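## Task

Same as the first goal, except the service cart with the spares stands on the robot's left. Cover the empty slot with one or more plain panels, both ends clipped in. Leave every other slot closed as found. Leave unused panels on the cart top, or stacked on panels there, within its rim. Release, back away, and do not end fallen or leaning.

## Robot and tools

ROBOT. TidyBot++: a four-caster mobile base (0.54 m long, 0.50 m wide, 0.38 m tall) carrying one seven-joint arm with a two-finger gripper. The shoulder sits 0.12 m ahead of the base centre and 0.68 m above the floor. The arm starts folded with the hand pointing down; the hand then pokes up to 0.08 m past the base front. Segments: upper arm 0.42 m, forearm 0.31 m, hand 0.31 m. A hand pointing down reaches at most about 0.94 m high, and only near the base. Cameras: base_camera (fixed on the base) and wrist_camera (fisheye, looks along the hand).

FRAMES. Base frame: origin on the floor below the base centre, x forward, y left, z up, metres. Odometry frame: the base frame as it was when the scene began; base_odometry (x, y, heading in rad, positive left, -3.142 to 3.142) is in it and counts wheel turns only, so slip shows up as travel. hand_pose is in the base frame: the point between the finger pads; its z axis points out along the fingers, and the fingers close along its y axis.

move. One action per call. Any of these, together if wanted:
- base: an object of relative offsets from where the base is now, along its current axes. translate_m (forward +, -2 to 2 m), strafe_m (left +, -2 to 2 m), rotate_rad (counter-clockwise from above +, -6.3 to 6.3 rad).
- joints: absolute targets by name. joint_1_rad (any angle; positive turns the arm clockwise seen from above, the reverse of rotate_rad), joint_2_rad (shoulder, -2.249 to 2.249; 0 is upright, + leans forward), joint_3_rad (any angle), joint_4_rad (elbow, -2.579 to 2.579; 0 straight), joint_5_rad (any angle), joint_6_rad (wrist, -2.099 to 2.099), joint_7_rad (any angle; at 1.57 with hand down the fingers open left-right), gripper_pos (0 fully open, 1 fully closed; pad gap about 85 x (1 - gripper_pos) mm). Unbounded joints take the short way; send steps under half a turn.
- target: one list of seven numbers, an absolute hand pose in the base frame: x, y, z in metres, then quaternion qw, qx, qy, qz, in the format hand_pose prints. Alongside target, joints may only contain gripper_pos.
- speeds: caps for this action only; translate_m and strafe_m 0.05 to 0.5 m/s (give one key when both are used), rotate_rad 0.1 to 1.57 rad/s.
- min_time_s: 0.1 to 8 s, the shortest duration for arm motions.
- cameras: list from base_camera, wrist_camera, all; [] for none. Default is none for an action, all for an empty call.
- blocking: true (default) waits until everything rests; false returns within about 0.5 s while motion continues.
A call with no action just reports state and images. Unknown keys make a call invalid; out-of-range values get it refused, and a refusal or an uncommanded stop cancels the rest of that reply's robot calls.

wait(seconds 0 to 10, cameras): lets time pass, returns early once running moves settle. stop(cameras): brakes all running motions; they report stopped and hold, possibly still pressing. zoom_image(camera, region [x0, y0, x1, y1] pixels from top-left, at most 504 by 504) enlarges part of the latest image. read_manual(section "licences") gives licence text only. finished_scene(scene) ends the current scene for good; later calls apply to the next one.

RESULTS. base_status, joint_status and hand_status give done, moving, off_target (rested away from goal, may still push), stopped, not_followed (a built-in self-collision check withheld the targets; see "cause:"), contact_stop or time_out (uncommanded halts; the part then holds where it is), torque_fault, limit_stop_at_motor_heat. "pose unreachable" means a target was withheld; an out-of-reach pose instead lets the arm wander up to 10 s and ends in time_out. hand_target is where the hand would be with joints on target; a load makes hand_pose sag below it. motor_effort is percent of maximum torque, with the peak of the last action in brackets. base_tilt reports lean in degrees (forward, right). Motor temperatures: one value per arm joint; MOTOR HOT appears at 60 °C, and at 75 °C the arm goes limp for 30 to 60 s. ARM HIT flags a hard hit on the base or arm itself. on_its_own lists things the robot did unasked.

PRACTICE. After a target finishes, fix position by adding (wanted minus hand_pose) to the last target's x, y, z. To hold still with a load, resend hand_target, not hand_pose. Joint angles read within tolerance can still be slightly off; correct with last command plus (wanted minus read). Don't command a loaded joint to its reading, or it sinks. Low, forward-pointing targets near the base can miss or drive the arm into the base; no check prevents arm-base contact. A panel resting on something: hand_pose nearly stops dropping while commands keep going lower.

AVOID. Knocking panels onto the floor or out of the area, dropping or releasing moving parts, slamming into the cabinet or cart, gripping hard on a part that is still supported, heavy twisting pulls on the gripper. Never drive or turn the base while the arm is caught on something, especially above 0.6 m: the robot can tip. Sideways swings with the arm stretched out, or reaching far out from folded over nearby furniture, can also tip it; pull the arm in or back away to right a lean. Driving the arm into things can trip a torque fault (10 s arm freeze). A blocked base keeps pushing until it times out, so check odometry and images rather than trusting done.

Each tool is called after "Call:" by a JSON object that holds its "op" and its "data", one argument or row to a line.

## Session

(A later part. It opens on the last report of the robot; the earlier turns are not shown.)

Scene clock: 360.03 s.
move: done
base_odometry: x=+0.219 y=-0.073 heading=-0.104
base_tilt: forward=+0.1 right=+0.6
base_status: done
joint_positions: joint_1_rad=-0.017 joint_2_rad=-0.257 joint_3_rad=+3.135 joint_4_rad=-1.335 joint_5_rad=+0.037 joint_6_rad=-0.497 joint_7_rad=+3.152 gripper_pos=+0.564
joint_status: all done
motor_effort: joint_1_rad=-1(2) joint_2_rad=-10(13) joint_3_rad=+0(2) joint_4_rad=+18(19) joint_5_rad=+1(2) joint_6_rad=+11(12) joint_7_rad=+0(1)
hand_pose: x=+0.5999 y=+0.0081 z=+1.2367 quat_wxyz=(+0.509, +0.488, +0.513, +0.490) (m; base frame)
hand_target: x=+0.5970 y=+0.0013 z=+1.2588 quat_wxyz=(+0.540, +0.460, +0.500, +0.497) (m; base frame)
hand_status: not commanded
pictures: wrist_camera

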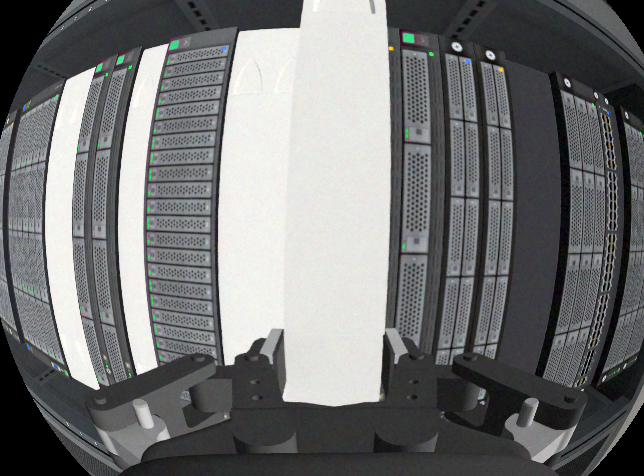

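Call:
{"op": "zoom_image", "data": {
  "camera": "wrist_camera",
  "region": [190, 20, 310, 140]
}}

Call:
{"op": "zoom_image", "data": {
  "camera": "wrist_camera",
  "region": [190, 200, 310, 320]
}}

Call:
{"op": "zoom_image", "data": {
  "camera": "wrist_camera",
  "region": [370, 20, 490, 140]
}}

Call:
{"op": "zoom_image", "data": {
  "camera": "wrist_camera",
  "region": [370, 200, 490, 320]
}}

Scaled by 4.200.

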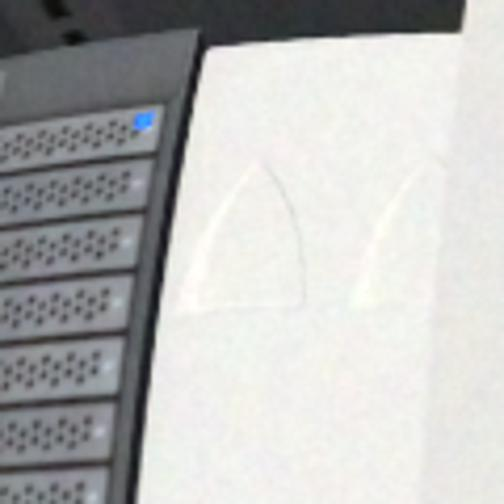

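Scaled by 4.200.

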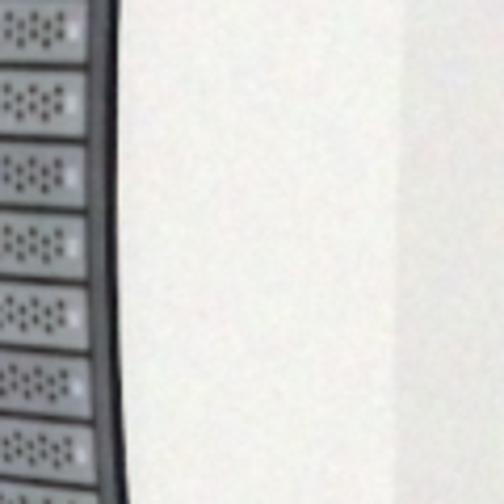

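Scaled by 4.200.

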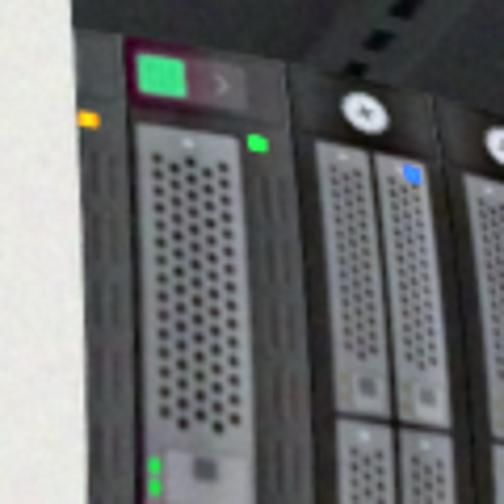

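Scaled by 4.200.

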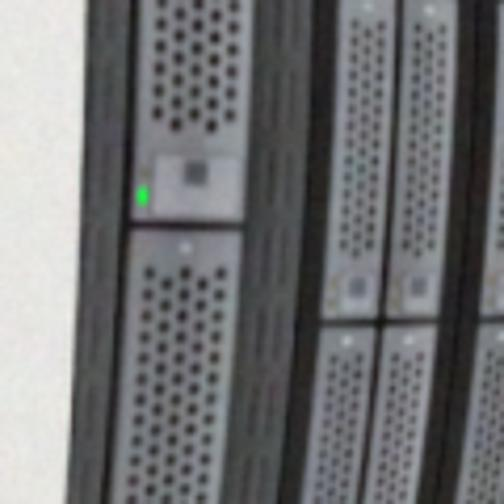

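Call:
{"op": "move", "data": {
  "base": {"translate_m": 0.119, "strafe_m": 0.0221},
  "speeds": {"translate_m": 0.1},
  "cameras": ["wrist_camera"]
}}

Call:
{"op": "zoom_image", "data": {
  "camera": "wrist_camera",
  "region": [150, 0, 290, 140]
}}

Call:
{"op": "zoom_image", "data": {
  "camera": "wrist_camera",
  "region": [150, 200, 290, 340]
}}

Call:
{"op": "zoom_image", "data": {
  "camera": "wrist_camera",
  "region": [370, 0, 510, 140]
}}

Call:
{"op": "zoom_image", "data": {
  "camera": "wrist_camera",
  "region": [370, 200, 510, 340]
}}

Call:
{"op": "zoom_image", "data": {
  "camera": "wrist_camera",
  "region": [270, 0, 410, 140]
}}

Scene clock: 363.90 s.
move: done
base_odometry: x=+0.339 y=-0.064 heading=-0.104
base_tilt: forward=+0.1 right=+0.6
base_status: done
joint_positions: joint_1_rad=-0.017 joint_2_rad=-0.260 joint_3_rad=+3.135 joint_4_rad=-1.335 joint_5_rad=+0.037 joint_6_rad=-0.496 joint_7_rad=+3.152 gripper_pos=+0.564
joint_status: not commanded
motor_effort: joint_1_rad=-1(2) joint_2_rad=-10(13) joint_3_rad=+0(1) joint_4_rad=+18(19) joint_5_rad=+1(2) joint_6_rad=+11(12) joint_7_rad=+0(1)
hand_pose: x=+0.5982 y=+0.0081 z=+1.2382 quat_wxyz=(+0.510, +0.487, +0.512, +0.490) (m; base frame)
hand_target: x=+0.5970 y=+0.0013 z=+1.2588 quat_wxyz=(+0.540, +0.460, +0.500, +0.497) (m; base frame)
hand_status: not commanded
pictures: wrist_camera

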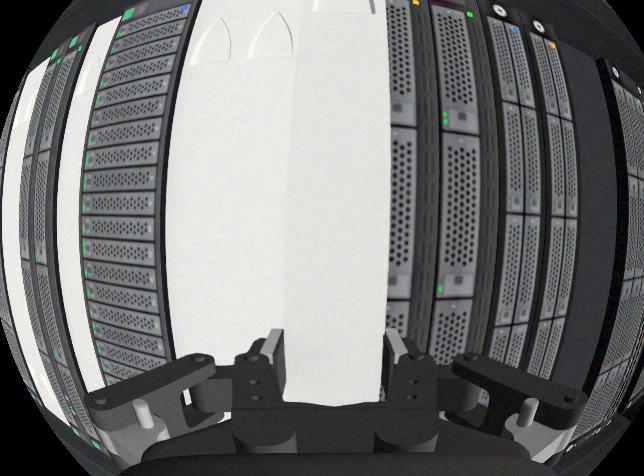

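Scaled by 3.600.

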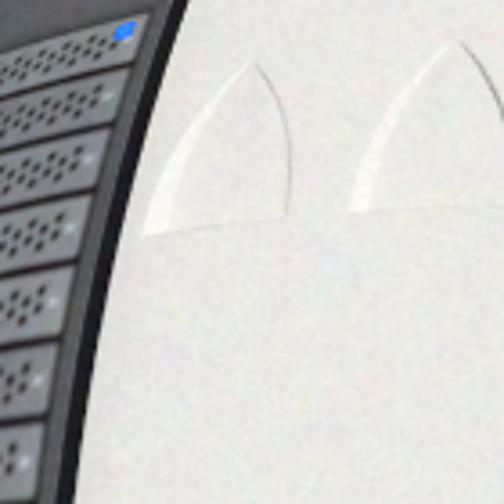

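Scaled by 3.600.

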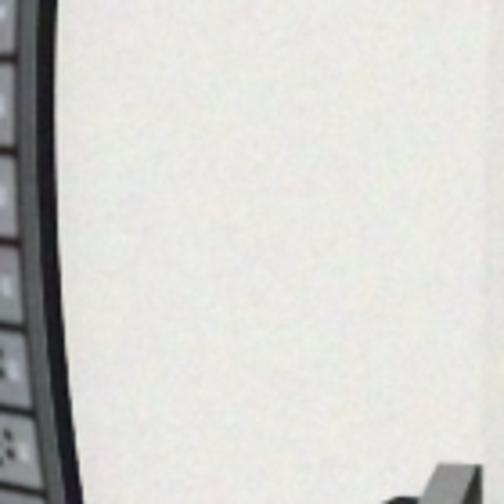

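Scaled by 3.600.

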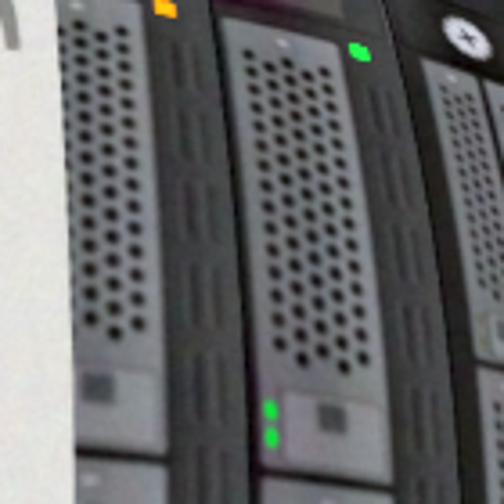

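Scaled by 3.600.

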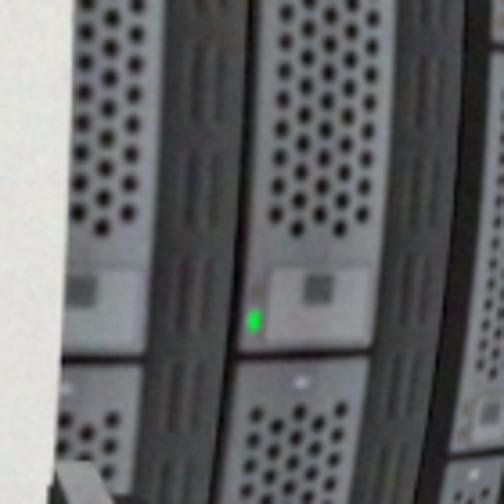

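Scaled by 3.600.

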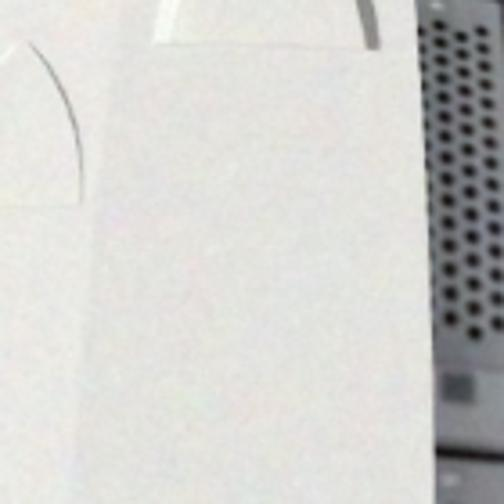

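Call:
{"op": "zoom_image", "data": {
  "camera": "wrist_camera",
  "region": [420, 20, 540, 120]
}}

Call:
{"op": "zoom_image", "data": {
  "camera": "wrist_camera",
  "region": [420, 120, 540, 220]
}}

Call:
{"op": "zoom_image", "data": {
  "camera": "wrist_camera",
  "region": [420, 220, 540, 320]
}}

Call:
{"op": "zoom_image", "data": {
  "camera": "wrist_camera",
  "region": [240, 60, 340, 160]
}}

Call:
{"op": "zoom_image", "data": {
  "camera": "wrist_camera",
  "region": [240, 160, 340, 260]
}}

Call:
{"op": "zoom_image", "data": {
  "camera": "wrist_camera",
  "region": [240, 250, 340, 350]
}}

Scaled by 4.200.

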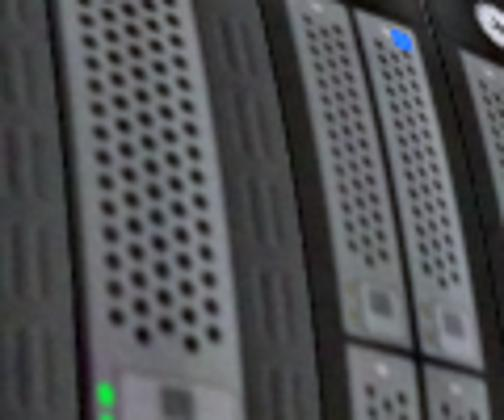

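Scaled by 4.200.

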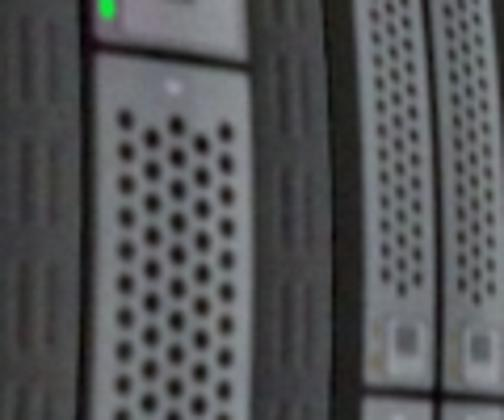

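Scaled by 4.200.

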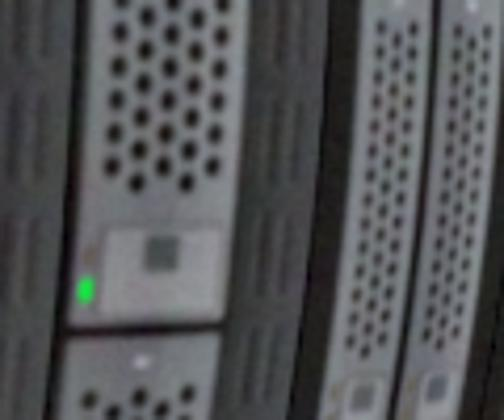

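Scaled by 5.040.

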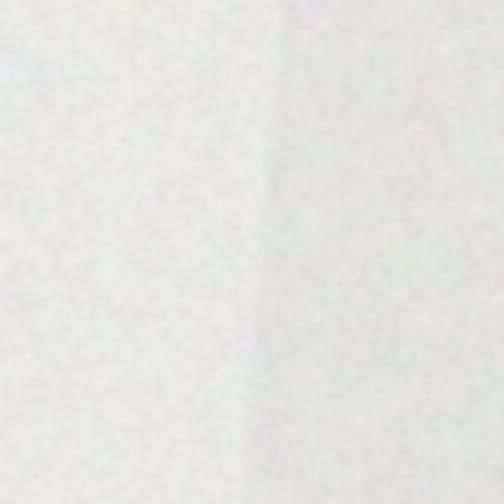

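Scaled by 5.040.

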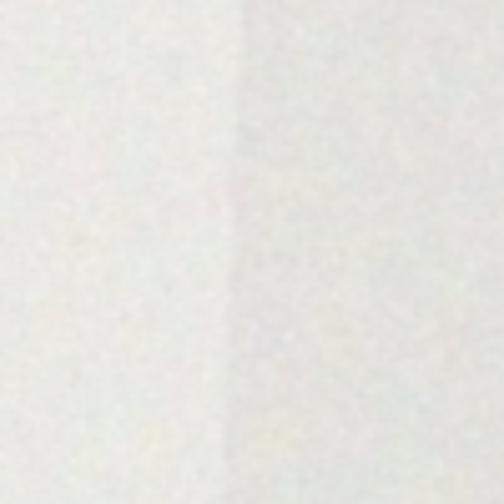

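Scaled by 5.040.

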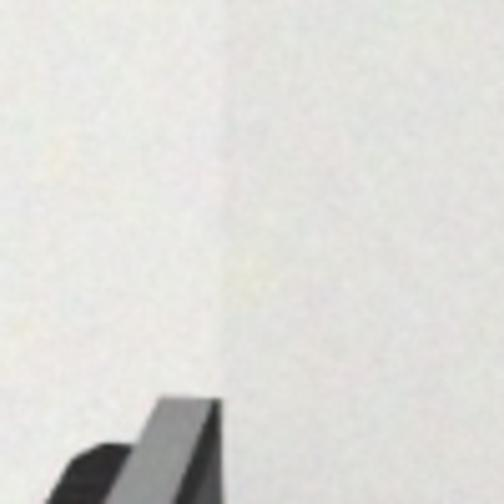

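Call:
{"op": "move", "data": {
  "base": {"translate_m": 0.0295, "strafe_m": 0.001},
  "speeds": {"translate_m": 0.06},
  "joints": {"joint_4_rad": -1.3535},
  "min_time_s": 0.5,
  "cameras": ["wrist_camera"]
}}

Call:
{"op": "zoom_image", "data": {
  "camera": "wrist_camera",
  "region": [140, 0, 260, 100]
}}

Call:
{"op": "zoom_image", "data": {
  "camera": "wrist_camera",
  "region": [260, 0, 380, 100]
}}

Call:
{"op": "zoom_image", "data": {
  "camera": "wrist_camera",
  "region": [120, 170, 240, 270]
}}

Call:
{"op": "zoom_image", "data": {
  "camera": "wrist_camera",
  "region": [380, 170, 550, 280]
}}

Scene clock: 367.80 s.
move: done
base_odometry: x=+0.369 y=-0.066 heading=-0.104
base_tilt: forward=+0.1 right=+0.6
base_status: done
joint_positions: joint_1_rad=-0.017 joint_2_rad=-0.261 joint_3_rad=+3.135 joint_4_rad=-1.337 joint_5_rad=+0.037 joint_6_rad=-0.496 joint_7_rad=+3.152 gripper_pos=+0.564
joint_status: all done
motor_effort: joint_1_rad=-1(1) joint_2_rad=-10(13) joint_3_rad=+0(1) joint_4_rad=+18(19) joint_5_rad=+0(2) joint_6_rad=+11(11) joint_7_rad=-1(1)
hand_pose: x=+0.5980 y=+0.0081 z=+1.2374 quat_wxyz=(+0.509, +0.487, +0.513, +0.490) (m; base frame)
hand_target: x=+0.5978 y=+0.0013 z=+1.2562 quat_wxyz=(+0.539, +0.461, +0.501, +0.496) (m; base frame)
hand_status: not commanded
pictures: wrist_camera

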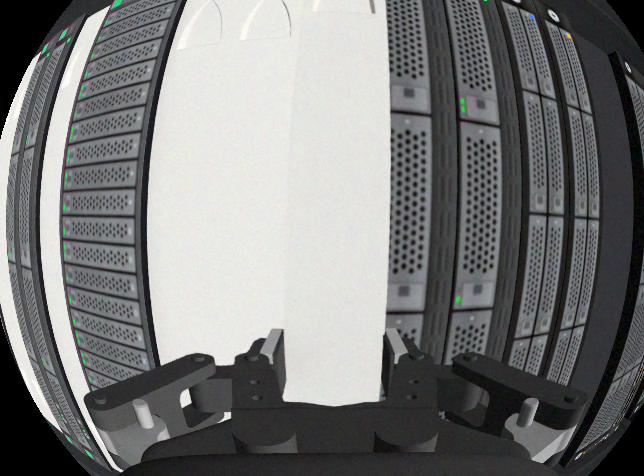

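Scaled by 4.200.

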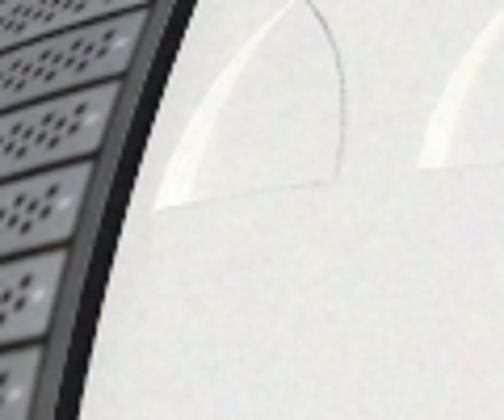

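Scaled by 4.200.

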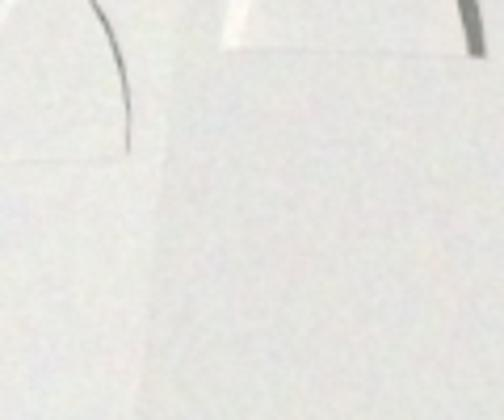

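Scaled by 4.200.

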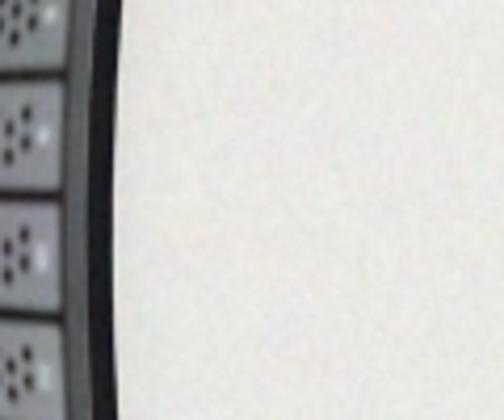

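Scaled by 2.965.

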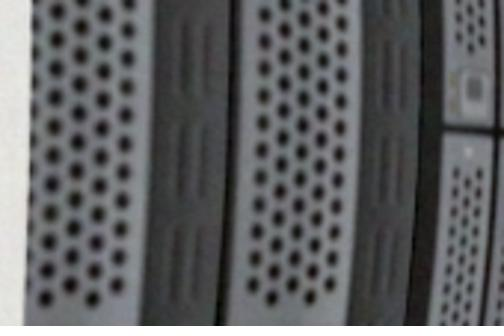

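Call:
{"op": "move", "data": {
  "base": {"translate_m": 0.003, "strafe_m": -0.0002},
  "speeds": {"translate_m": 0.05},
  "joints": {"joint_4_rad": -1.355},
  "cameras": []
}}

Call:
{"op": "move", "data": {
  "base": {"translate_m": 0.003, "strafe_m": 0.0001},
  "speeds": {"translate_m": 0.05},
  "cameras": ["wrist_camera"]
}}

Call:
{"op": "zoom_image", "data": {
  "camera": "wrist_camera",
  "region": [230, 0, 400, 100]
}}

Scene clock: 369.80 s.
move: done
base_odometry: x=+0.372 y=-0.066 heading=-0.104
base_tilt: forward=+0.1 right=+0.6
base_status: done
joint_positions: joint_1_rad=-0.017 joint_2_rad=-0.262 joint_3_rad=+3.135 joint_4_rad=-1.338 joint_5_rad=+0.037 joint_6_rad=-0.495 joint_7_rad=+3.152 gripper_pos=+0.564
joint_status: all done
motor_effort: joint_1_rad=-1(1) joint_2_rad=-10(14) joint_3_rad=+0(1) joint_4_rad=+18(19) joint_5_rad=+1(2) joint_6_rad=+11(12) joint_7_rad=-1(1)
hand_pose: x=+0.5979 y=+0.0081 z=+1.2372 quat_wxyz=(+0.509, +0.487, +0.513, +0.490) (m; base frame)
hand_target: x=+0.5980 y=+0.0013 z=+1.2553 quat_wxyz=(+0.539, +0.461, +0.502, +0.495) (m; base frame)
hand_status: not commanded
pictures: none
No camera images: "cameras" was empty.

Scene clock: 370.37 s.
move: done
base_odometry: x=+0.375 y=-0.066 heading=-0.103
base_tilt: forward=+0.1 right=+0.6
base_status: done
joint_positions: joint_1_rad=-0.017 joint_2_rad=-0.262 joint_3_rad=+3.135 joint_4_rad=-1.339 joint_5_rad=+0.037 joint_6_rad=-0.495 joint_7_rad=+3.152 gripper_pos=+0.564
joint_status: not commanded
motor_effort: joint_1_rad=+0(1) joint_2_rad=-9(14) joint_3_rad=+1(1) joint_4_rad=+18(19) joint_5_rad=+1(1) joint_6_rad=+11(11) joint_7_rad=+0(2)
hand_pose: x=+0.5979 y=+0.0081 z=+1.2369 quat_wxyz=(+0.509, +0.487, +0.513, +0.490) (m; base frame)
hand_target: x=+0.5980 y=+0.0013 z=+1.2553 quat_wxyz=(+0.539, +0.461, +0.502, +0.495) (m; base frame)
hand_status: not commanded
pictures: wrist_camera

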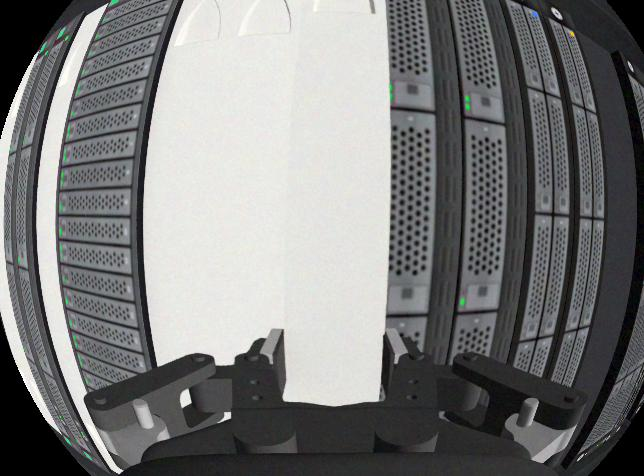

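Scaled by 2.965.

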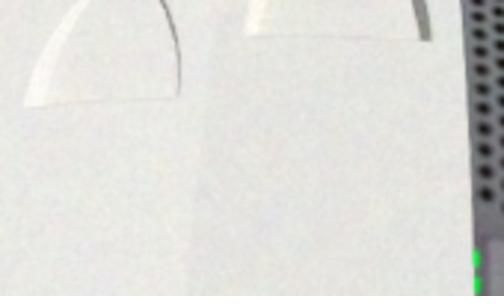

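Call:
{"op": "move", "data": {
  "base": {"translate_m": 0.003, "strafe_m": 0.0001},
  "speeds": {"translate_m": 0.05},
  "joints": {"joint_4_rad": -1.3565},
  "cameras": ["wrist_camera"]
}}

Call:
{"op": "zoom_image", "data": {
  "camera": "wrist_camera",
  "region": [230, 0, 400, 100]
}}

Scene clock: 371.10 s.
move: done
base_odometry: x=+0.378 y=-0.066 heading=-0.103
base_tilt: forward=+0.1 right=+0.6
base_status: done
joint_positions: joint_1_rad=-0.017 joint_2_rad=-0.262 joint_3_rad=+3.135 joint_4_rad=-1.340 joint_5_rad=+0.037 joint_6_rad=-0.495 joint_7_rad=+3.153 gripper_pos=+0.564
joint_status: all done
motor_effort: joint_1_rad=-1(1) joint_2_rad=-10(14) joint_3_rad=+0(1) joint_4_rad=+18(19) joint_5_rad=+1(2) joint_6_rad=+11(12) joint_7_rad=-1(1)
hand_pose: x=+0.5979 y=+0.0081 z=+1.2366 quat_wxyz=(+0.509, +0.487, +0.513, +0.490) (m; base frame)
hand_target: x=+0.5983 y=+0.0013 z=+1.2544 quat_wxyz=(+0.538, +0.462, +0.502, +0.495) (m; base frame)
hand_status: not commanded
pictures: wrist_camera

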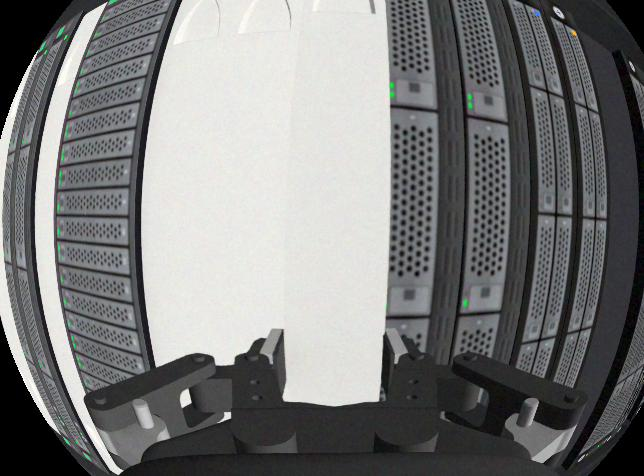

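Scaled by 2.965.

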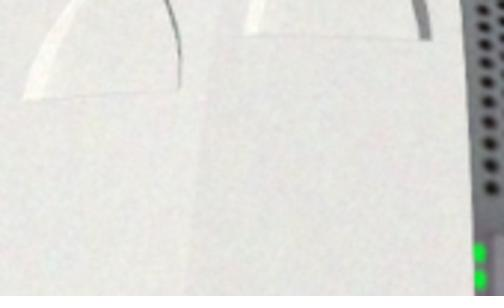

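Call:
{"op": "move", "data": {
  "base": {"translate_m": 0.003, "strafe_m": 0.0001},
  "speeds": {"translate_m": 0.05},
  "joints": {"joint_4_rad": -1.358},
  "cameras": ["wrist_camera"]
}}

Call:
{"op": "zoom_image", "data": {
  "camera": "wrist_camera",
  "region": [230, 0, 400, 100]
}}

Scene clock: 371.77 s.
move: done
base_odometry: x=+0.381 y=-0.067 heading=-0.103
base_tilt: forward=+0.1 right=+0.6
base_status: done
joint_positions: joint_1_rad=-0.017 joint_2_rad=-0.263 joint_3_rad=+3.135 joint_4_rad=-1.341 joint_5_rad=+0.037 joint_6_rad=-0.495 joint_7_rad=+3.153 gripper_pos=+0.564
joint_status: all done
motor_effort: joint_1_rad=-1(1) joint_2_rad=-10(14) joint_3_rad=+1(1) joint_4_rad=+18(19) joint_5_rad=+1(2) joint_6_rad=+11(11) joint_7_rad=-1(1)
hand_pose: x=+0.5979 y=+0.0081 z=+1.2362 quat_wxyz=(+0.509, +0.488, +0.513, +0.490) (m; base frame)
hand_target: x=+0.5985 y=+0.0013 z=+1.2535 quat_wxyz=(+0.538, +0.462, +0.502, +0.495) (m; base frame)
hand_status: not commanded
pictures: wrist_camera

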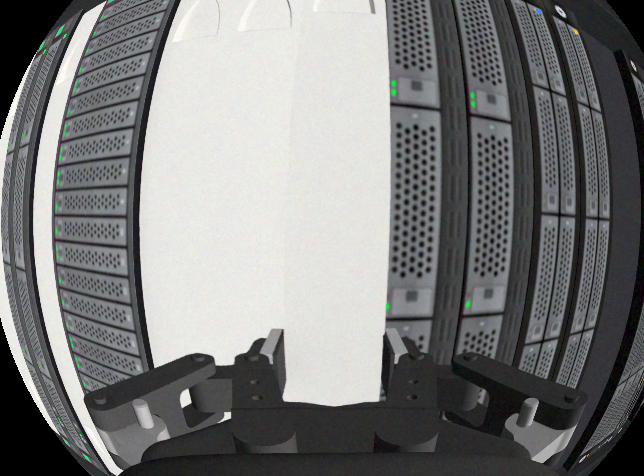

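Scaled by 2.965.

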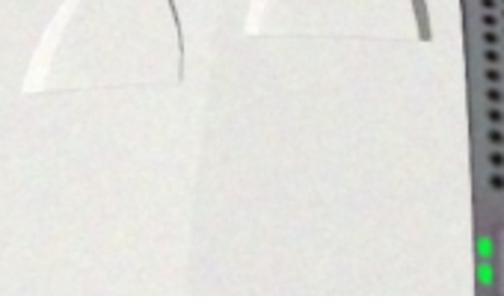

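Call:
{"op": "move", "data": {
  "base": {"translate_m": 0.003, "strafe_m": 0.0001},
  "speeds": {"translate_m": 0.05},
  "cameras": ["wrist_camera"]
}}

Call:
{"op": "zoom_image", "data": {
  "camera": "wrist_camera",
  "region": [230, 0, 400, 100]
}}

Scene clock: 372.57 s.
move: done
base_odometry: x=+0.384 y=-0.067 heading=-0.103
base_tilt: forward=+0.1 right=+0.6
base_status: done
joint_positions: joint_1_rad=-0.017 joint_2_rad=-0.263 joint_3_rad=+3.135 joint_4_rad=-1.342 joint_5_rad=+0.037 joint_6_rad=-0.495 joint_7_rad=+3.153 gripper_pos=+0.564
joint_status: not commanded
motor_effort: joint_1_rad=-1(1) joint_2_rad=-10(14) joint_3_rad=+1(1) joint_4_rad=+18(19) joint_5_rad=+1(2) joint_6_rad=+11(11) joint_7_rad=-1(1)
hand_pose: x=+0.5978 y=+0.0081 z=+1.2360 quat_wxyz=(+0.509, +0.488, +0.513, +0.490) (m; base frame)
hand_target: x=+0.5985 y=+0.0013 z=+1.2535 quat_wxyz=(+0.538, +0.462, +0.502, +0.495) (m; base frame)
hand_status: not commanded
pictures: wrist_camera

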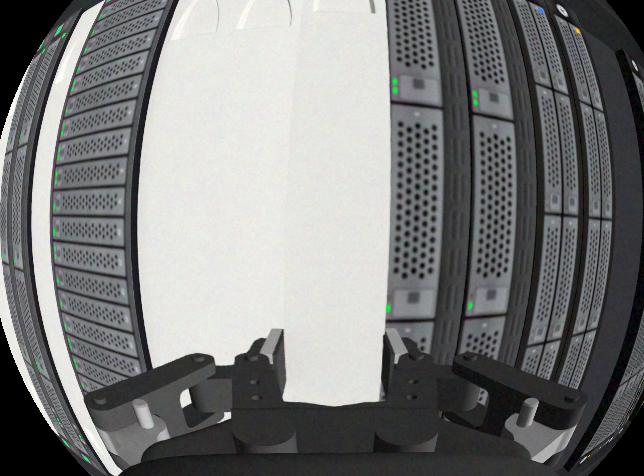

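Scaled by 2.965.

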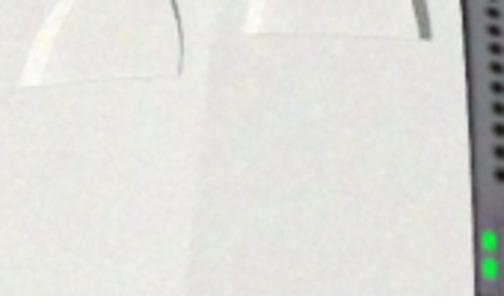

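Call:
{"op": "move", "data": {
  "base": {"translate_m": 0.0025, "strafe_m": 0.0001},
  "speeds": {"translate_m": 0.05},
  "cameras": ["wrist_camera"]
}}

Scene clock: 373.90 s.
move: done
base_odometry: x=+0.387 y=-0.067 heading=-0.103
base_tilt: forward=+0.1 right=+0.6
base_status: done
joint_positions: joint_1_rad=-0.017 joint_2_rad=-0.264 joint_3_rad=+3.135 joint_4_rad=-1.342 joint_5_rad=+0.037 joint_6_rad=-0.494 joint_7_rad=+3.153 gripper_pos=+0.564
joint_status: not commanded
motor_effort: joint_1_rad=+0(1) joint_2_rad=-9(13) joint_3_rad=+1(1) joint_4_rad=+18(19) joint_5_rad=+2(2) joint_6_rad=+11(11) joint_7_rad=-1(1)
hand_pose: x=+0.5974 y=+0.0081 z=+1.2363 quat_wxyz=(+0.509, +0.487, +0.513, +0.490) (m; base frame)
hand_target: x=+0.5985 y=+0.0013 z=+1.2535 quat_wxyz=(+0.538, +0.462, +0.502, +0.495) (m; base frame)
hand_status: not commanded
pictures: wrist_camera

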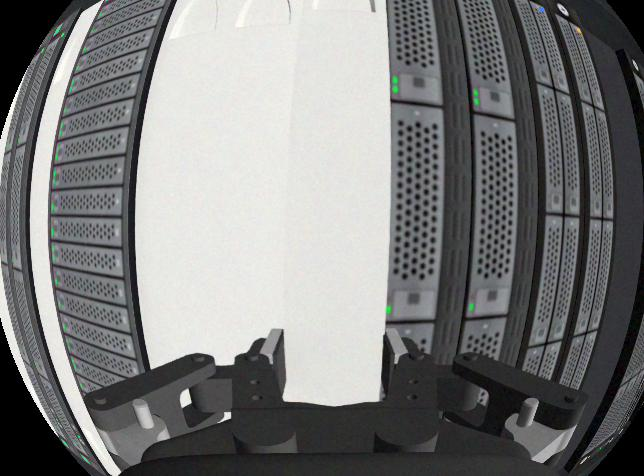

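Call:
{"op": "zoom_image", "data": {
  "camera": "wrist_camera",
  "region": [130, 0, 430, 120]
}}

Call:
{"op": "zoom_image", "data": {
  "camera": "wrist_camera",
  "region": [230, 260, 430, 420]
}}

Scaled by 1.680.

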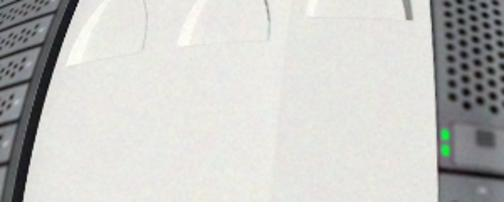

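Scaled by 2.520.

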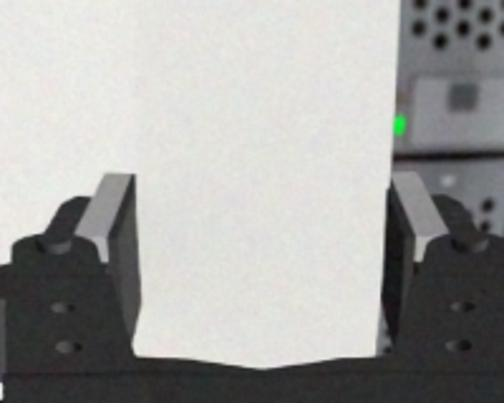

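Call:
{"op": "move", "data": {
  "base": {"translate_m": 0.0025, "strafe_m": 0.0001},
  "speeds": {"translate_m": 0.05},
  "cameras": ["wrist_camera"]
}}

Call:
{"op": "zoom_image", "data": {
  "camera": "wrist_camera",
  "region": [130, 0, 430, 120]
}}

Scene clock: 374.67 s.
move: done
base_odometry: x=+0.389 y=-0.067 heading=-0.103
base_tilt: forward=+0.1 right=+0.6
base_status: done
joint_positions: joint_1_rad=-0.017 joint_2_rad=-0.265 joint_3_rad=+3.135 joint_4_rad=-1.342 joint_5_rad=+0.037 joint_6_rad=-0.494 joint_7_rad=+3.153 gripper_pos=+0.564
joint_status: not commanded
motor_effort: joint_1_rad=+0(1) joint_2_rad=-8(12) joint_3_rad=+1(1) joint_4_rad=+18(18) joint_5_rad=+1(2) joint_6_rad=+11(13) joint_7_rad=-1(1)
hand_pose: x=+0.5969 y=+0.0081 z=+1.2366 quat_wxyz=(+0.510, +0.487, +0.513, +0.490) (m; base frame)
hand_target: x=+0.5985 y=+0.0013 z=+1.2535 quat_wxyz=(+0.538, +0.462, +0.502, +0.495) (m; base frame)
hand_status: not commanded
pictures: wrist_camera

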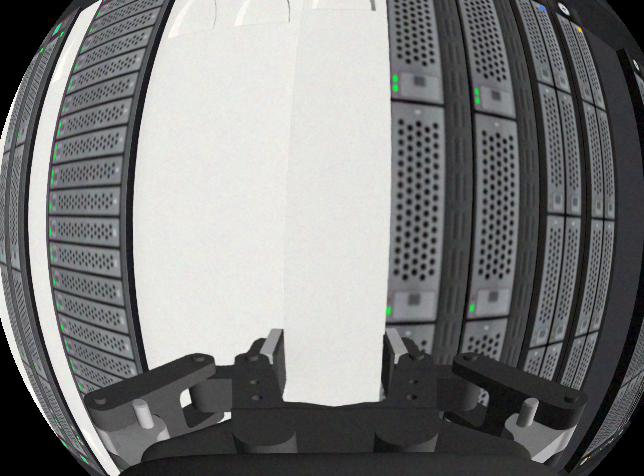

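Scaled by 1.680.

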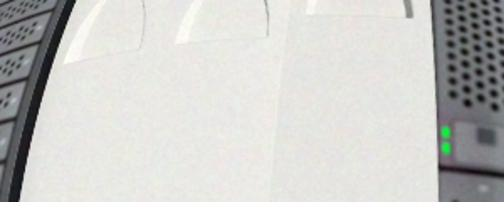

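Call:
{"op": "move", "data": {
  "base": {"translate_m": 0.002, "strafe_m": 0.0001},
  "speeds": {"translate_m": 0.05},
  "cameras": ["wrist_camera"]
}}

Call:
{"op": "zoom_image", "data": {
  "camera": "wrist_camera",
  "region": [130, 0, 430, 120]
}}

Scene clock: 375.73 s.
move: done
base_odometry: x=+0.391 y=-0.067 heading=-0.103
base_tilt: forward=+0.1 right=+0.6
base_status: done
joint_positions: joint_1_rad=-0.017 joint_2_rad=-0.265 joint_3_rad=+3.135 joint_4_rad=-1.342 joint_5_rad=+0.037 joint_6_rad=-0.494 joint_7_rad=+3.154 gripper_pos=+0.564
joint_status: not commanded
motor_effort: joint_1_rad=+0(1) joint_2_rad=-8(11) joint_3_rad=+1(2) joint_4_rad=+18(19) joint_5_rad=+2(2) joint_6_rad=+11(12) joint_7_rad=-1(1)
hand_pose: x=+0.5967 y=+0.0081 z=+1.2367 quat_wxyz=(+0.510, +0.487, +0.513, +0.490) (m; base frame)
hand_target: x=+0.5985 y=+0.0013 z=+1.2535 quat_wxyz=(+0.538, +0.462, +0.502, +0.495) (m; base frame)
hand_status: not commanded
pictures: wrist_camera

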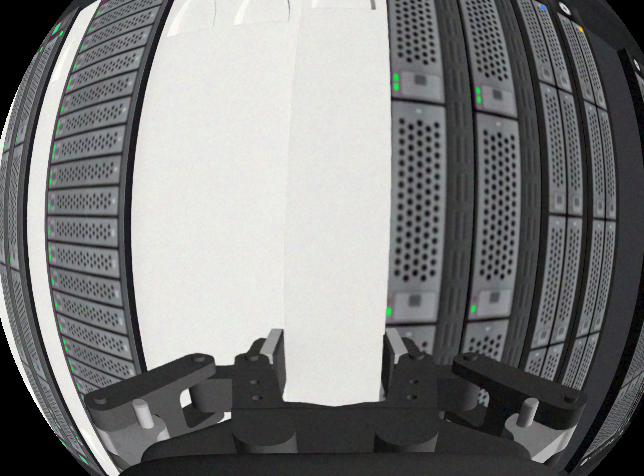

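Scaled by 1.680.

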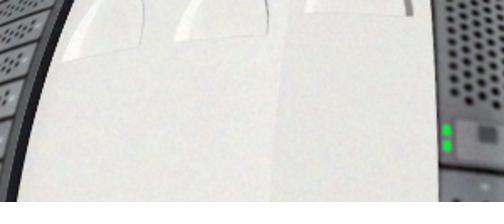

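Call:
{"op": "zoom_image", "data": {
  "camera": "wrist_camera",
  "region": [290, 0, 410, 60]
}}

Call:
{"op": "zoom_image", "data": {
  "camera": "wrist_camera",
  "region": [360, 300, 480, 420]
}}

Scaled by 4.200.

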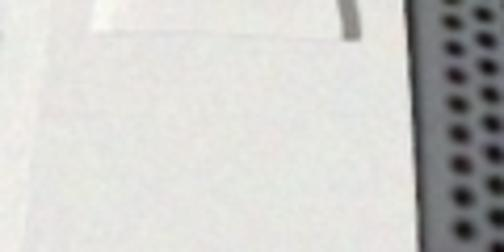

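Scaled by 4.200.

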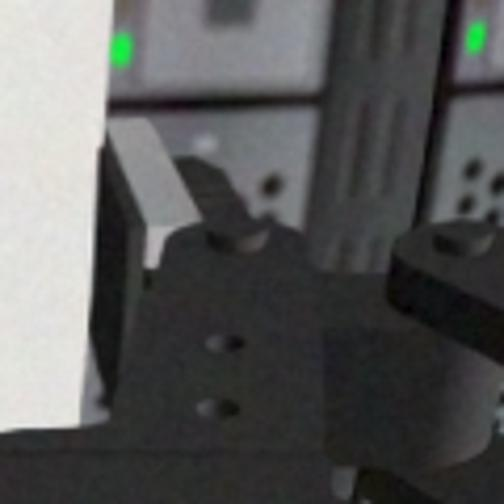

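Call:
{"op": "zoom_image", "data": {
  "camera": "wrist_camera",
  "region": [160, 0, 300, 70]
}}

Scaled by 3.600.

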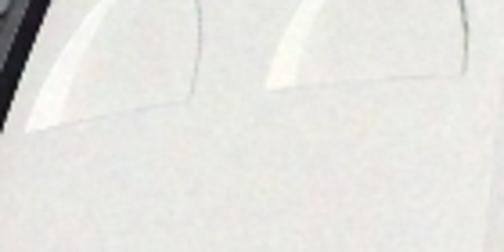

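Call:
{"op": "move", "data": {
  "base": {"translate_m": 0.002, "strafe_m": 0.0001},
  "speeds": {"translate_m": 0.05},
  "cameras": ["wrist_camera"]
}}

Call:
{"op": "zoom_image", "data": {
  "camera": "wrist_camera",
  "region": [290, 0, 410, 60]
}}

Call:
{"op": "zoom_image", "data": {
  "camera": "wrist_camera",
  "region": [160, 0, 300, 70]
}}

Scene clock: 378.20 s.
move: done
base_odometry: x=+0.393 y=-0.067 heading=-0.103
base_tilt: forward=+0.1 right=+0.6
base_status: done
joint_positions: joint_1_rad=-0.017 joint_2_rad=-0.267 joint_3_rad=+3.135 joint_4_rad=-1.345 joint_5_rad=+0.037 joint_6_rad=-0.494 joint_7_rad=+3.154 gripper_pos=+0.564
joint_status: not commanded
motor_effort: joint_1_rad=+0(1) joint_2_rad=-9(11) joint_3_rad=+1(2) joint_4_rad=+18(20) joint_5_rad=+2(3) joint_6_rad=+11(15) joint_7_rad=+0(1)
hand_pose: x=+0.5962 y=+0.0081 z=+1.2362 quat_wxyz=(+0.510, +0.487, +0.513, +0.489) (m; base frame)
hand_target: x=+0.5985 y=+0.0013 z=+1.2535 quat_wxyz=(+0.538, +0.462, +0.502, +0.495) (m; base frame)
hand_status: not commanded
pictures: wrist_camera

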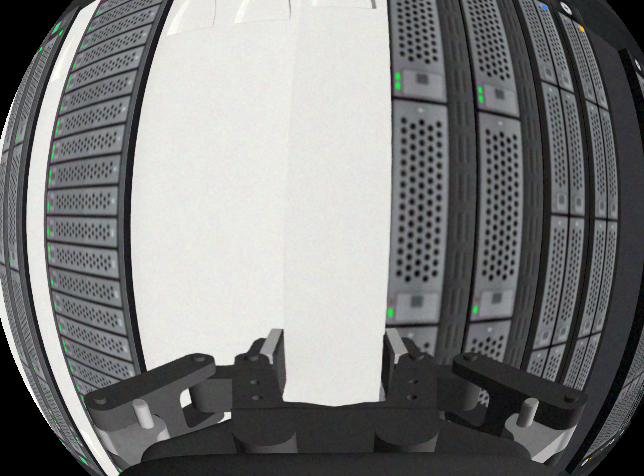

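Scaled by 4.200.

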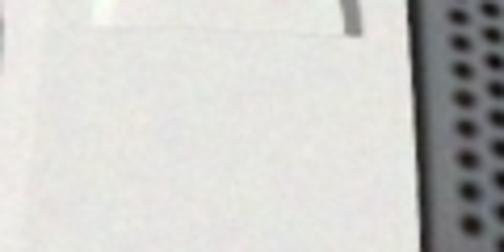

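Scaled by 3.600.

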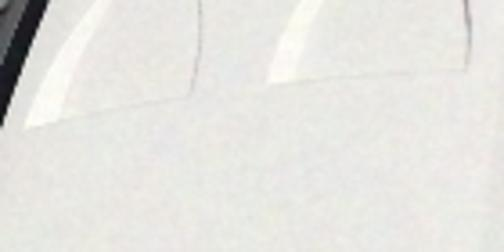

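Call:
{"op": "zoom_image", "data": {
  "camera": "wrist_camera",
  "region": [270, 196, 400, 256]
}}

Call:
{"op": "zoom_image", "data": {
  "camera": "wrist_camera",
  "region": [100, 196, 160, 256]
}}

Call:
{"op": "zoom_image", "data": {
  "camera": "wrist_camera",
  "region": [430, 196, 560, 256]
}}

Scaled by 3.877.

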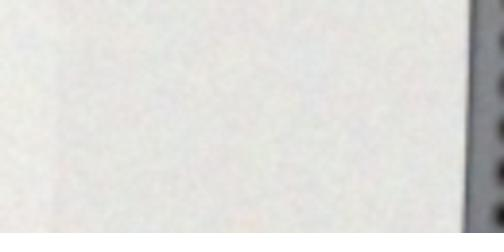

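Scaled by 8.400.

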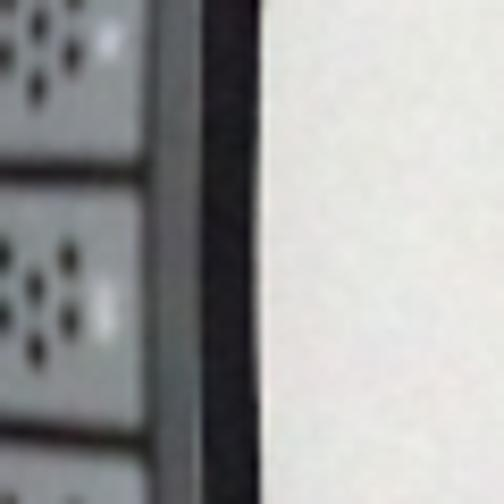

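Scaled by 3.877.

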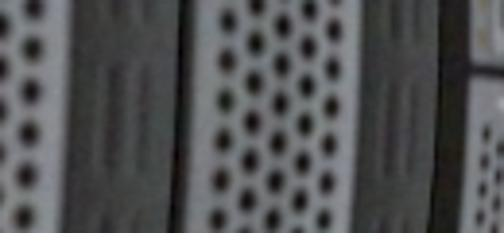

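Call:
{"op": "move", "data": {
  "base": {"translate_m": -0.0001, "strafe_m": 0.002},
  "speeds": {"translate_m": 0.05},
  "cameras": ["wrist_camera"]
}}

Call:
{"op": "zoom_image", "data": {
  "camera": "wrist_camera",
  "region": [290, 0, 410, 60]
}}

Call:
{"op": "zoom_image", "data": {
  "camera": "wrist_camera",
  "region": [160, 0, 300, 70]
}}

Scene clock: 382.77 s.
move: done
base_odometry: x=+0.393 y=-0.066 heading=-0.103
base_tilt: forward=+0.1 right=+0.6
base_status: done
joint_positions: joint_1_rad=-0.016 joint_2_rad=-0.267 joint_3_rad=+3.133 joint_4_rad=-1.345 joint_5_rad=+0.036 joint_6_rad=-0.493 joint_7_rad=+3.155 gripper_pos=+0.564
joint_status: not commanded
motor_effort: joint_1_rad=+1(5) joint_2_rad=-10(12) joint_3_rad=+2(8) joint_4_rad=+18(19) joint_5_rad=+1(5) joint_6_rad=+11(12) joint_7_rad=-1(1)
hand_pose: x=+0.5962 y=+0.0090 z=+1.2364 quat_wxyz=(+0.510, +0.486, +0.513, +0.490) (m; base frame)
hand_target: x=+0.5985 y=+0.0013 z=+1.2535 quat_wxyz=(+0.538, +0.462, +0.502, +0.495) (m; base frame)
hand_status: not commanded
pictures: wrist_camera

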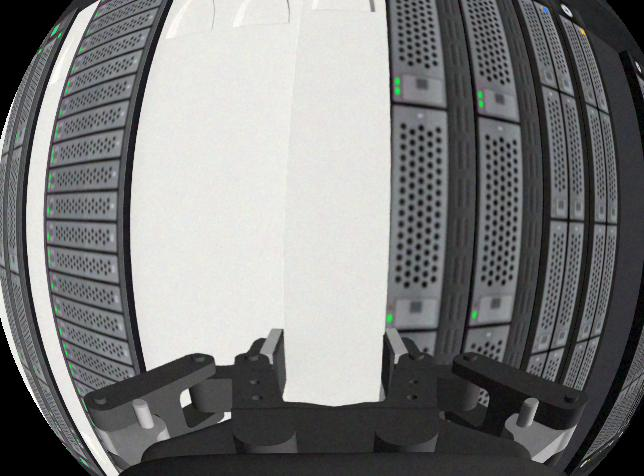

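Scaled by 4.200.

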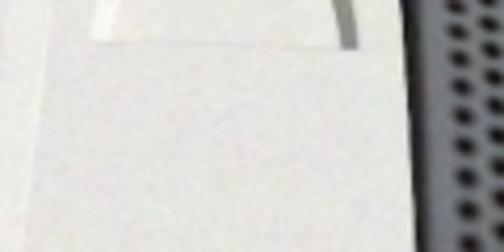

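Scaled by 3.600.

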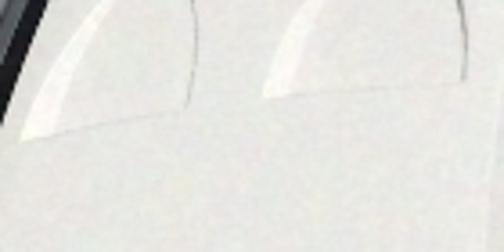

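Call:
{"op": "zoom_image", "data": {
  "camera": "wrist_camera",
  "region": [376, 0, 436, 50]
}}

Call:
{"op": "zoom_image", "data": {
  "camera": "wrist_camera",
  "region": [380, 190, 440, 240]
}}

Call:
{"op": "zoom_image", "data": {
  "camera": "wrist_camera",
  "region": [456, 0, 516, 50]
}}

Call:
{"op": "zoom_image", "data": {
  "camera": "wrist_camera",
  "region": [466, 190, 526, 240]
}}

Scaled by 8.400.

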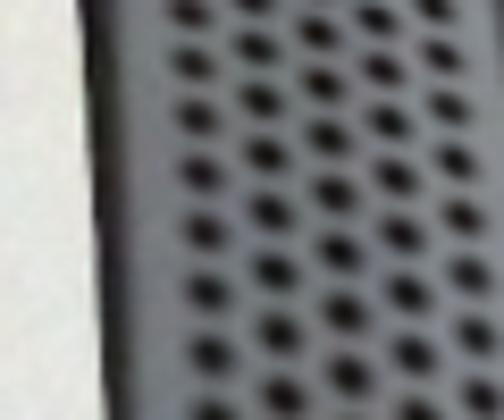

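Scaled by 8.400.

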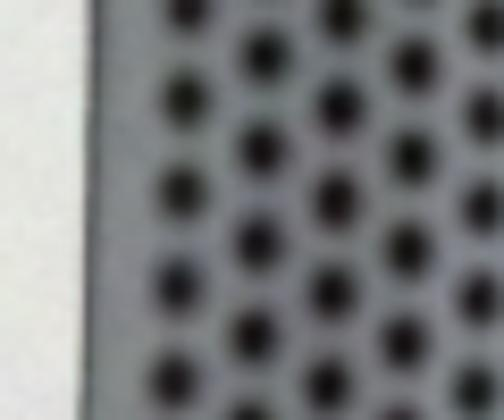

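Scaled by 8.400.

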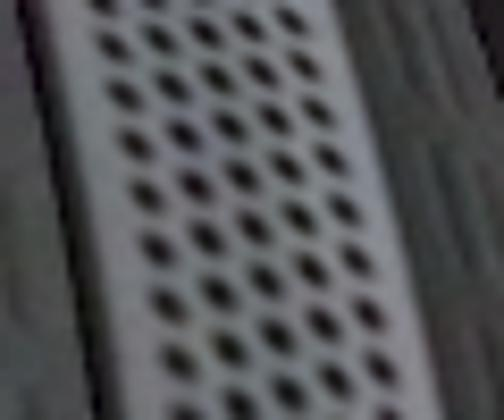

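Scaled by 8.400.

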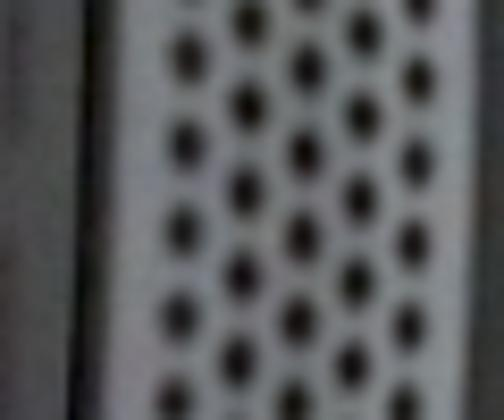

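Call:
{"op": "move", "data": {
  "joints": {"gripper_pos": 0.53},
  "cameras": ["wrist_camera"]
}}

Scene clock: 387.27 s.
move: done
base_odometry: x=+0.393 y=-0.066 heading=-0.103
base_tilt: forward=+0.1 right=+0.6
base_status: not commanded
joint_positions: joint_1_rad=-0.016 joint_2_rad=-0.267 joint_3_rad=+3.133 joint_4_rad=-1.345 joint_5_rad=+0.036 joint_6_rad=-0.493 joint_7_rad=+3.155 gripper_pos=+0.529
joint_status: all done
motor_effort: joint_1_rad=+0(1) joint_2_rad=-10(10) joint_3_rad=+2(2) joint_4_rad=+19(19) joint_5_rad=+1(2) joint_6_rad=+11(11) joint_7_rad=-1(1)
hand_pose: x=+0.5962 y=+0.0090 z=+1.2364 quat_wxyz=(+0.510, +0.486, +0.513, +0.490) (m; base frame)
hand_target: x=+0.5985 y=+0.0013 z=+1.2535 quat_wxyz=(+0.538, +0.462, +0.502, +0.495) (m; base frame)
hand_status: not commanded
pictures: wrist_camera

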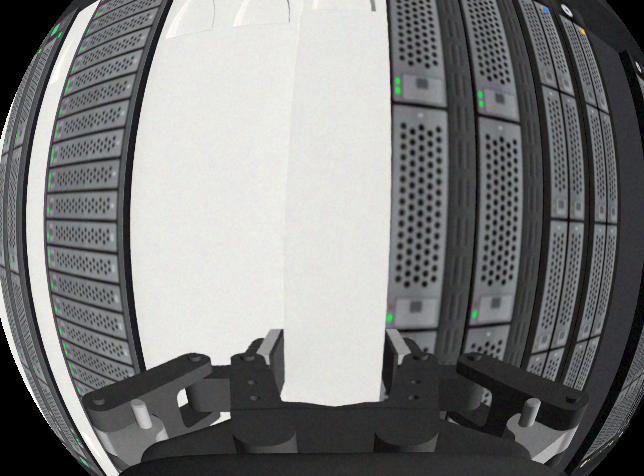

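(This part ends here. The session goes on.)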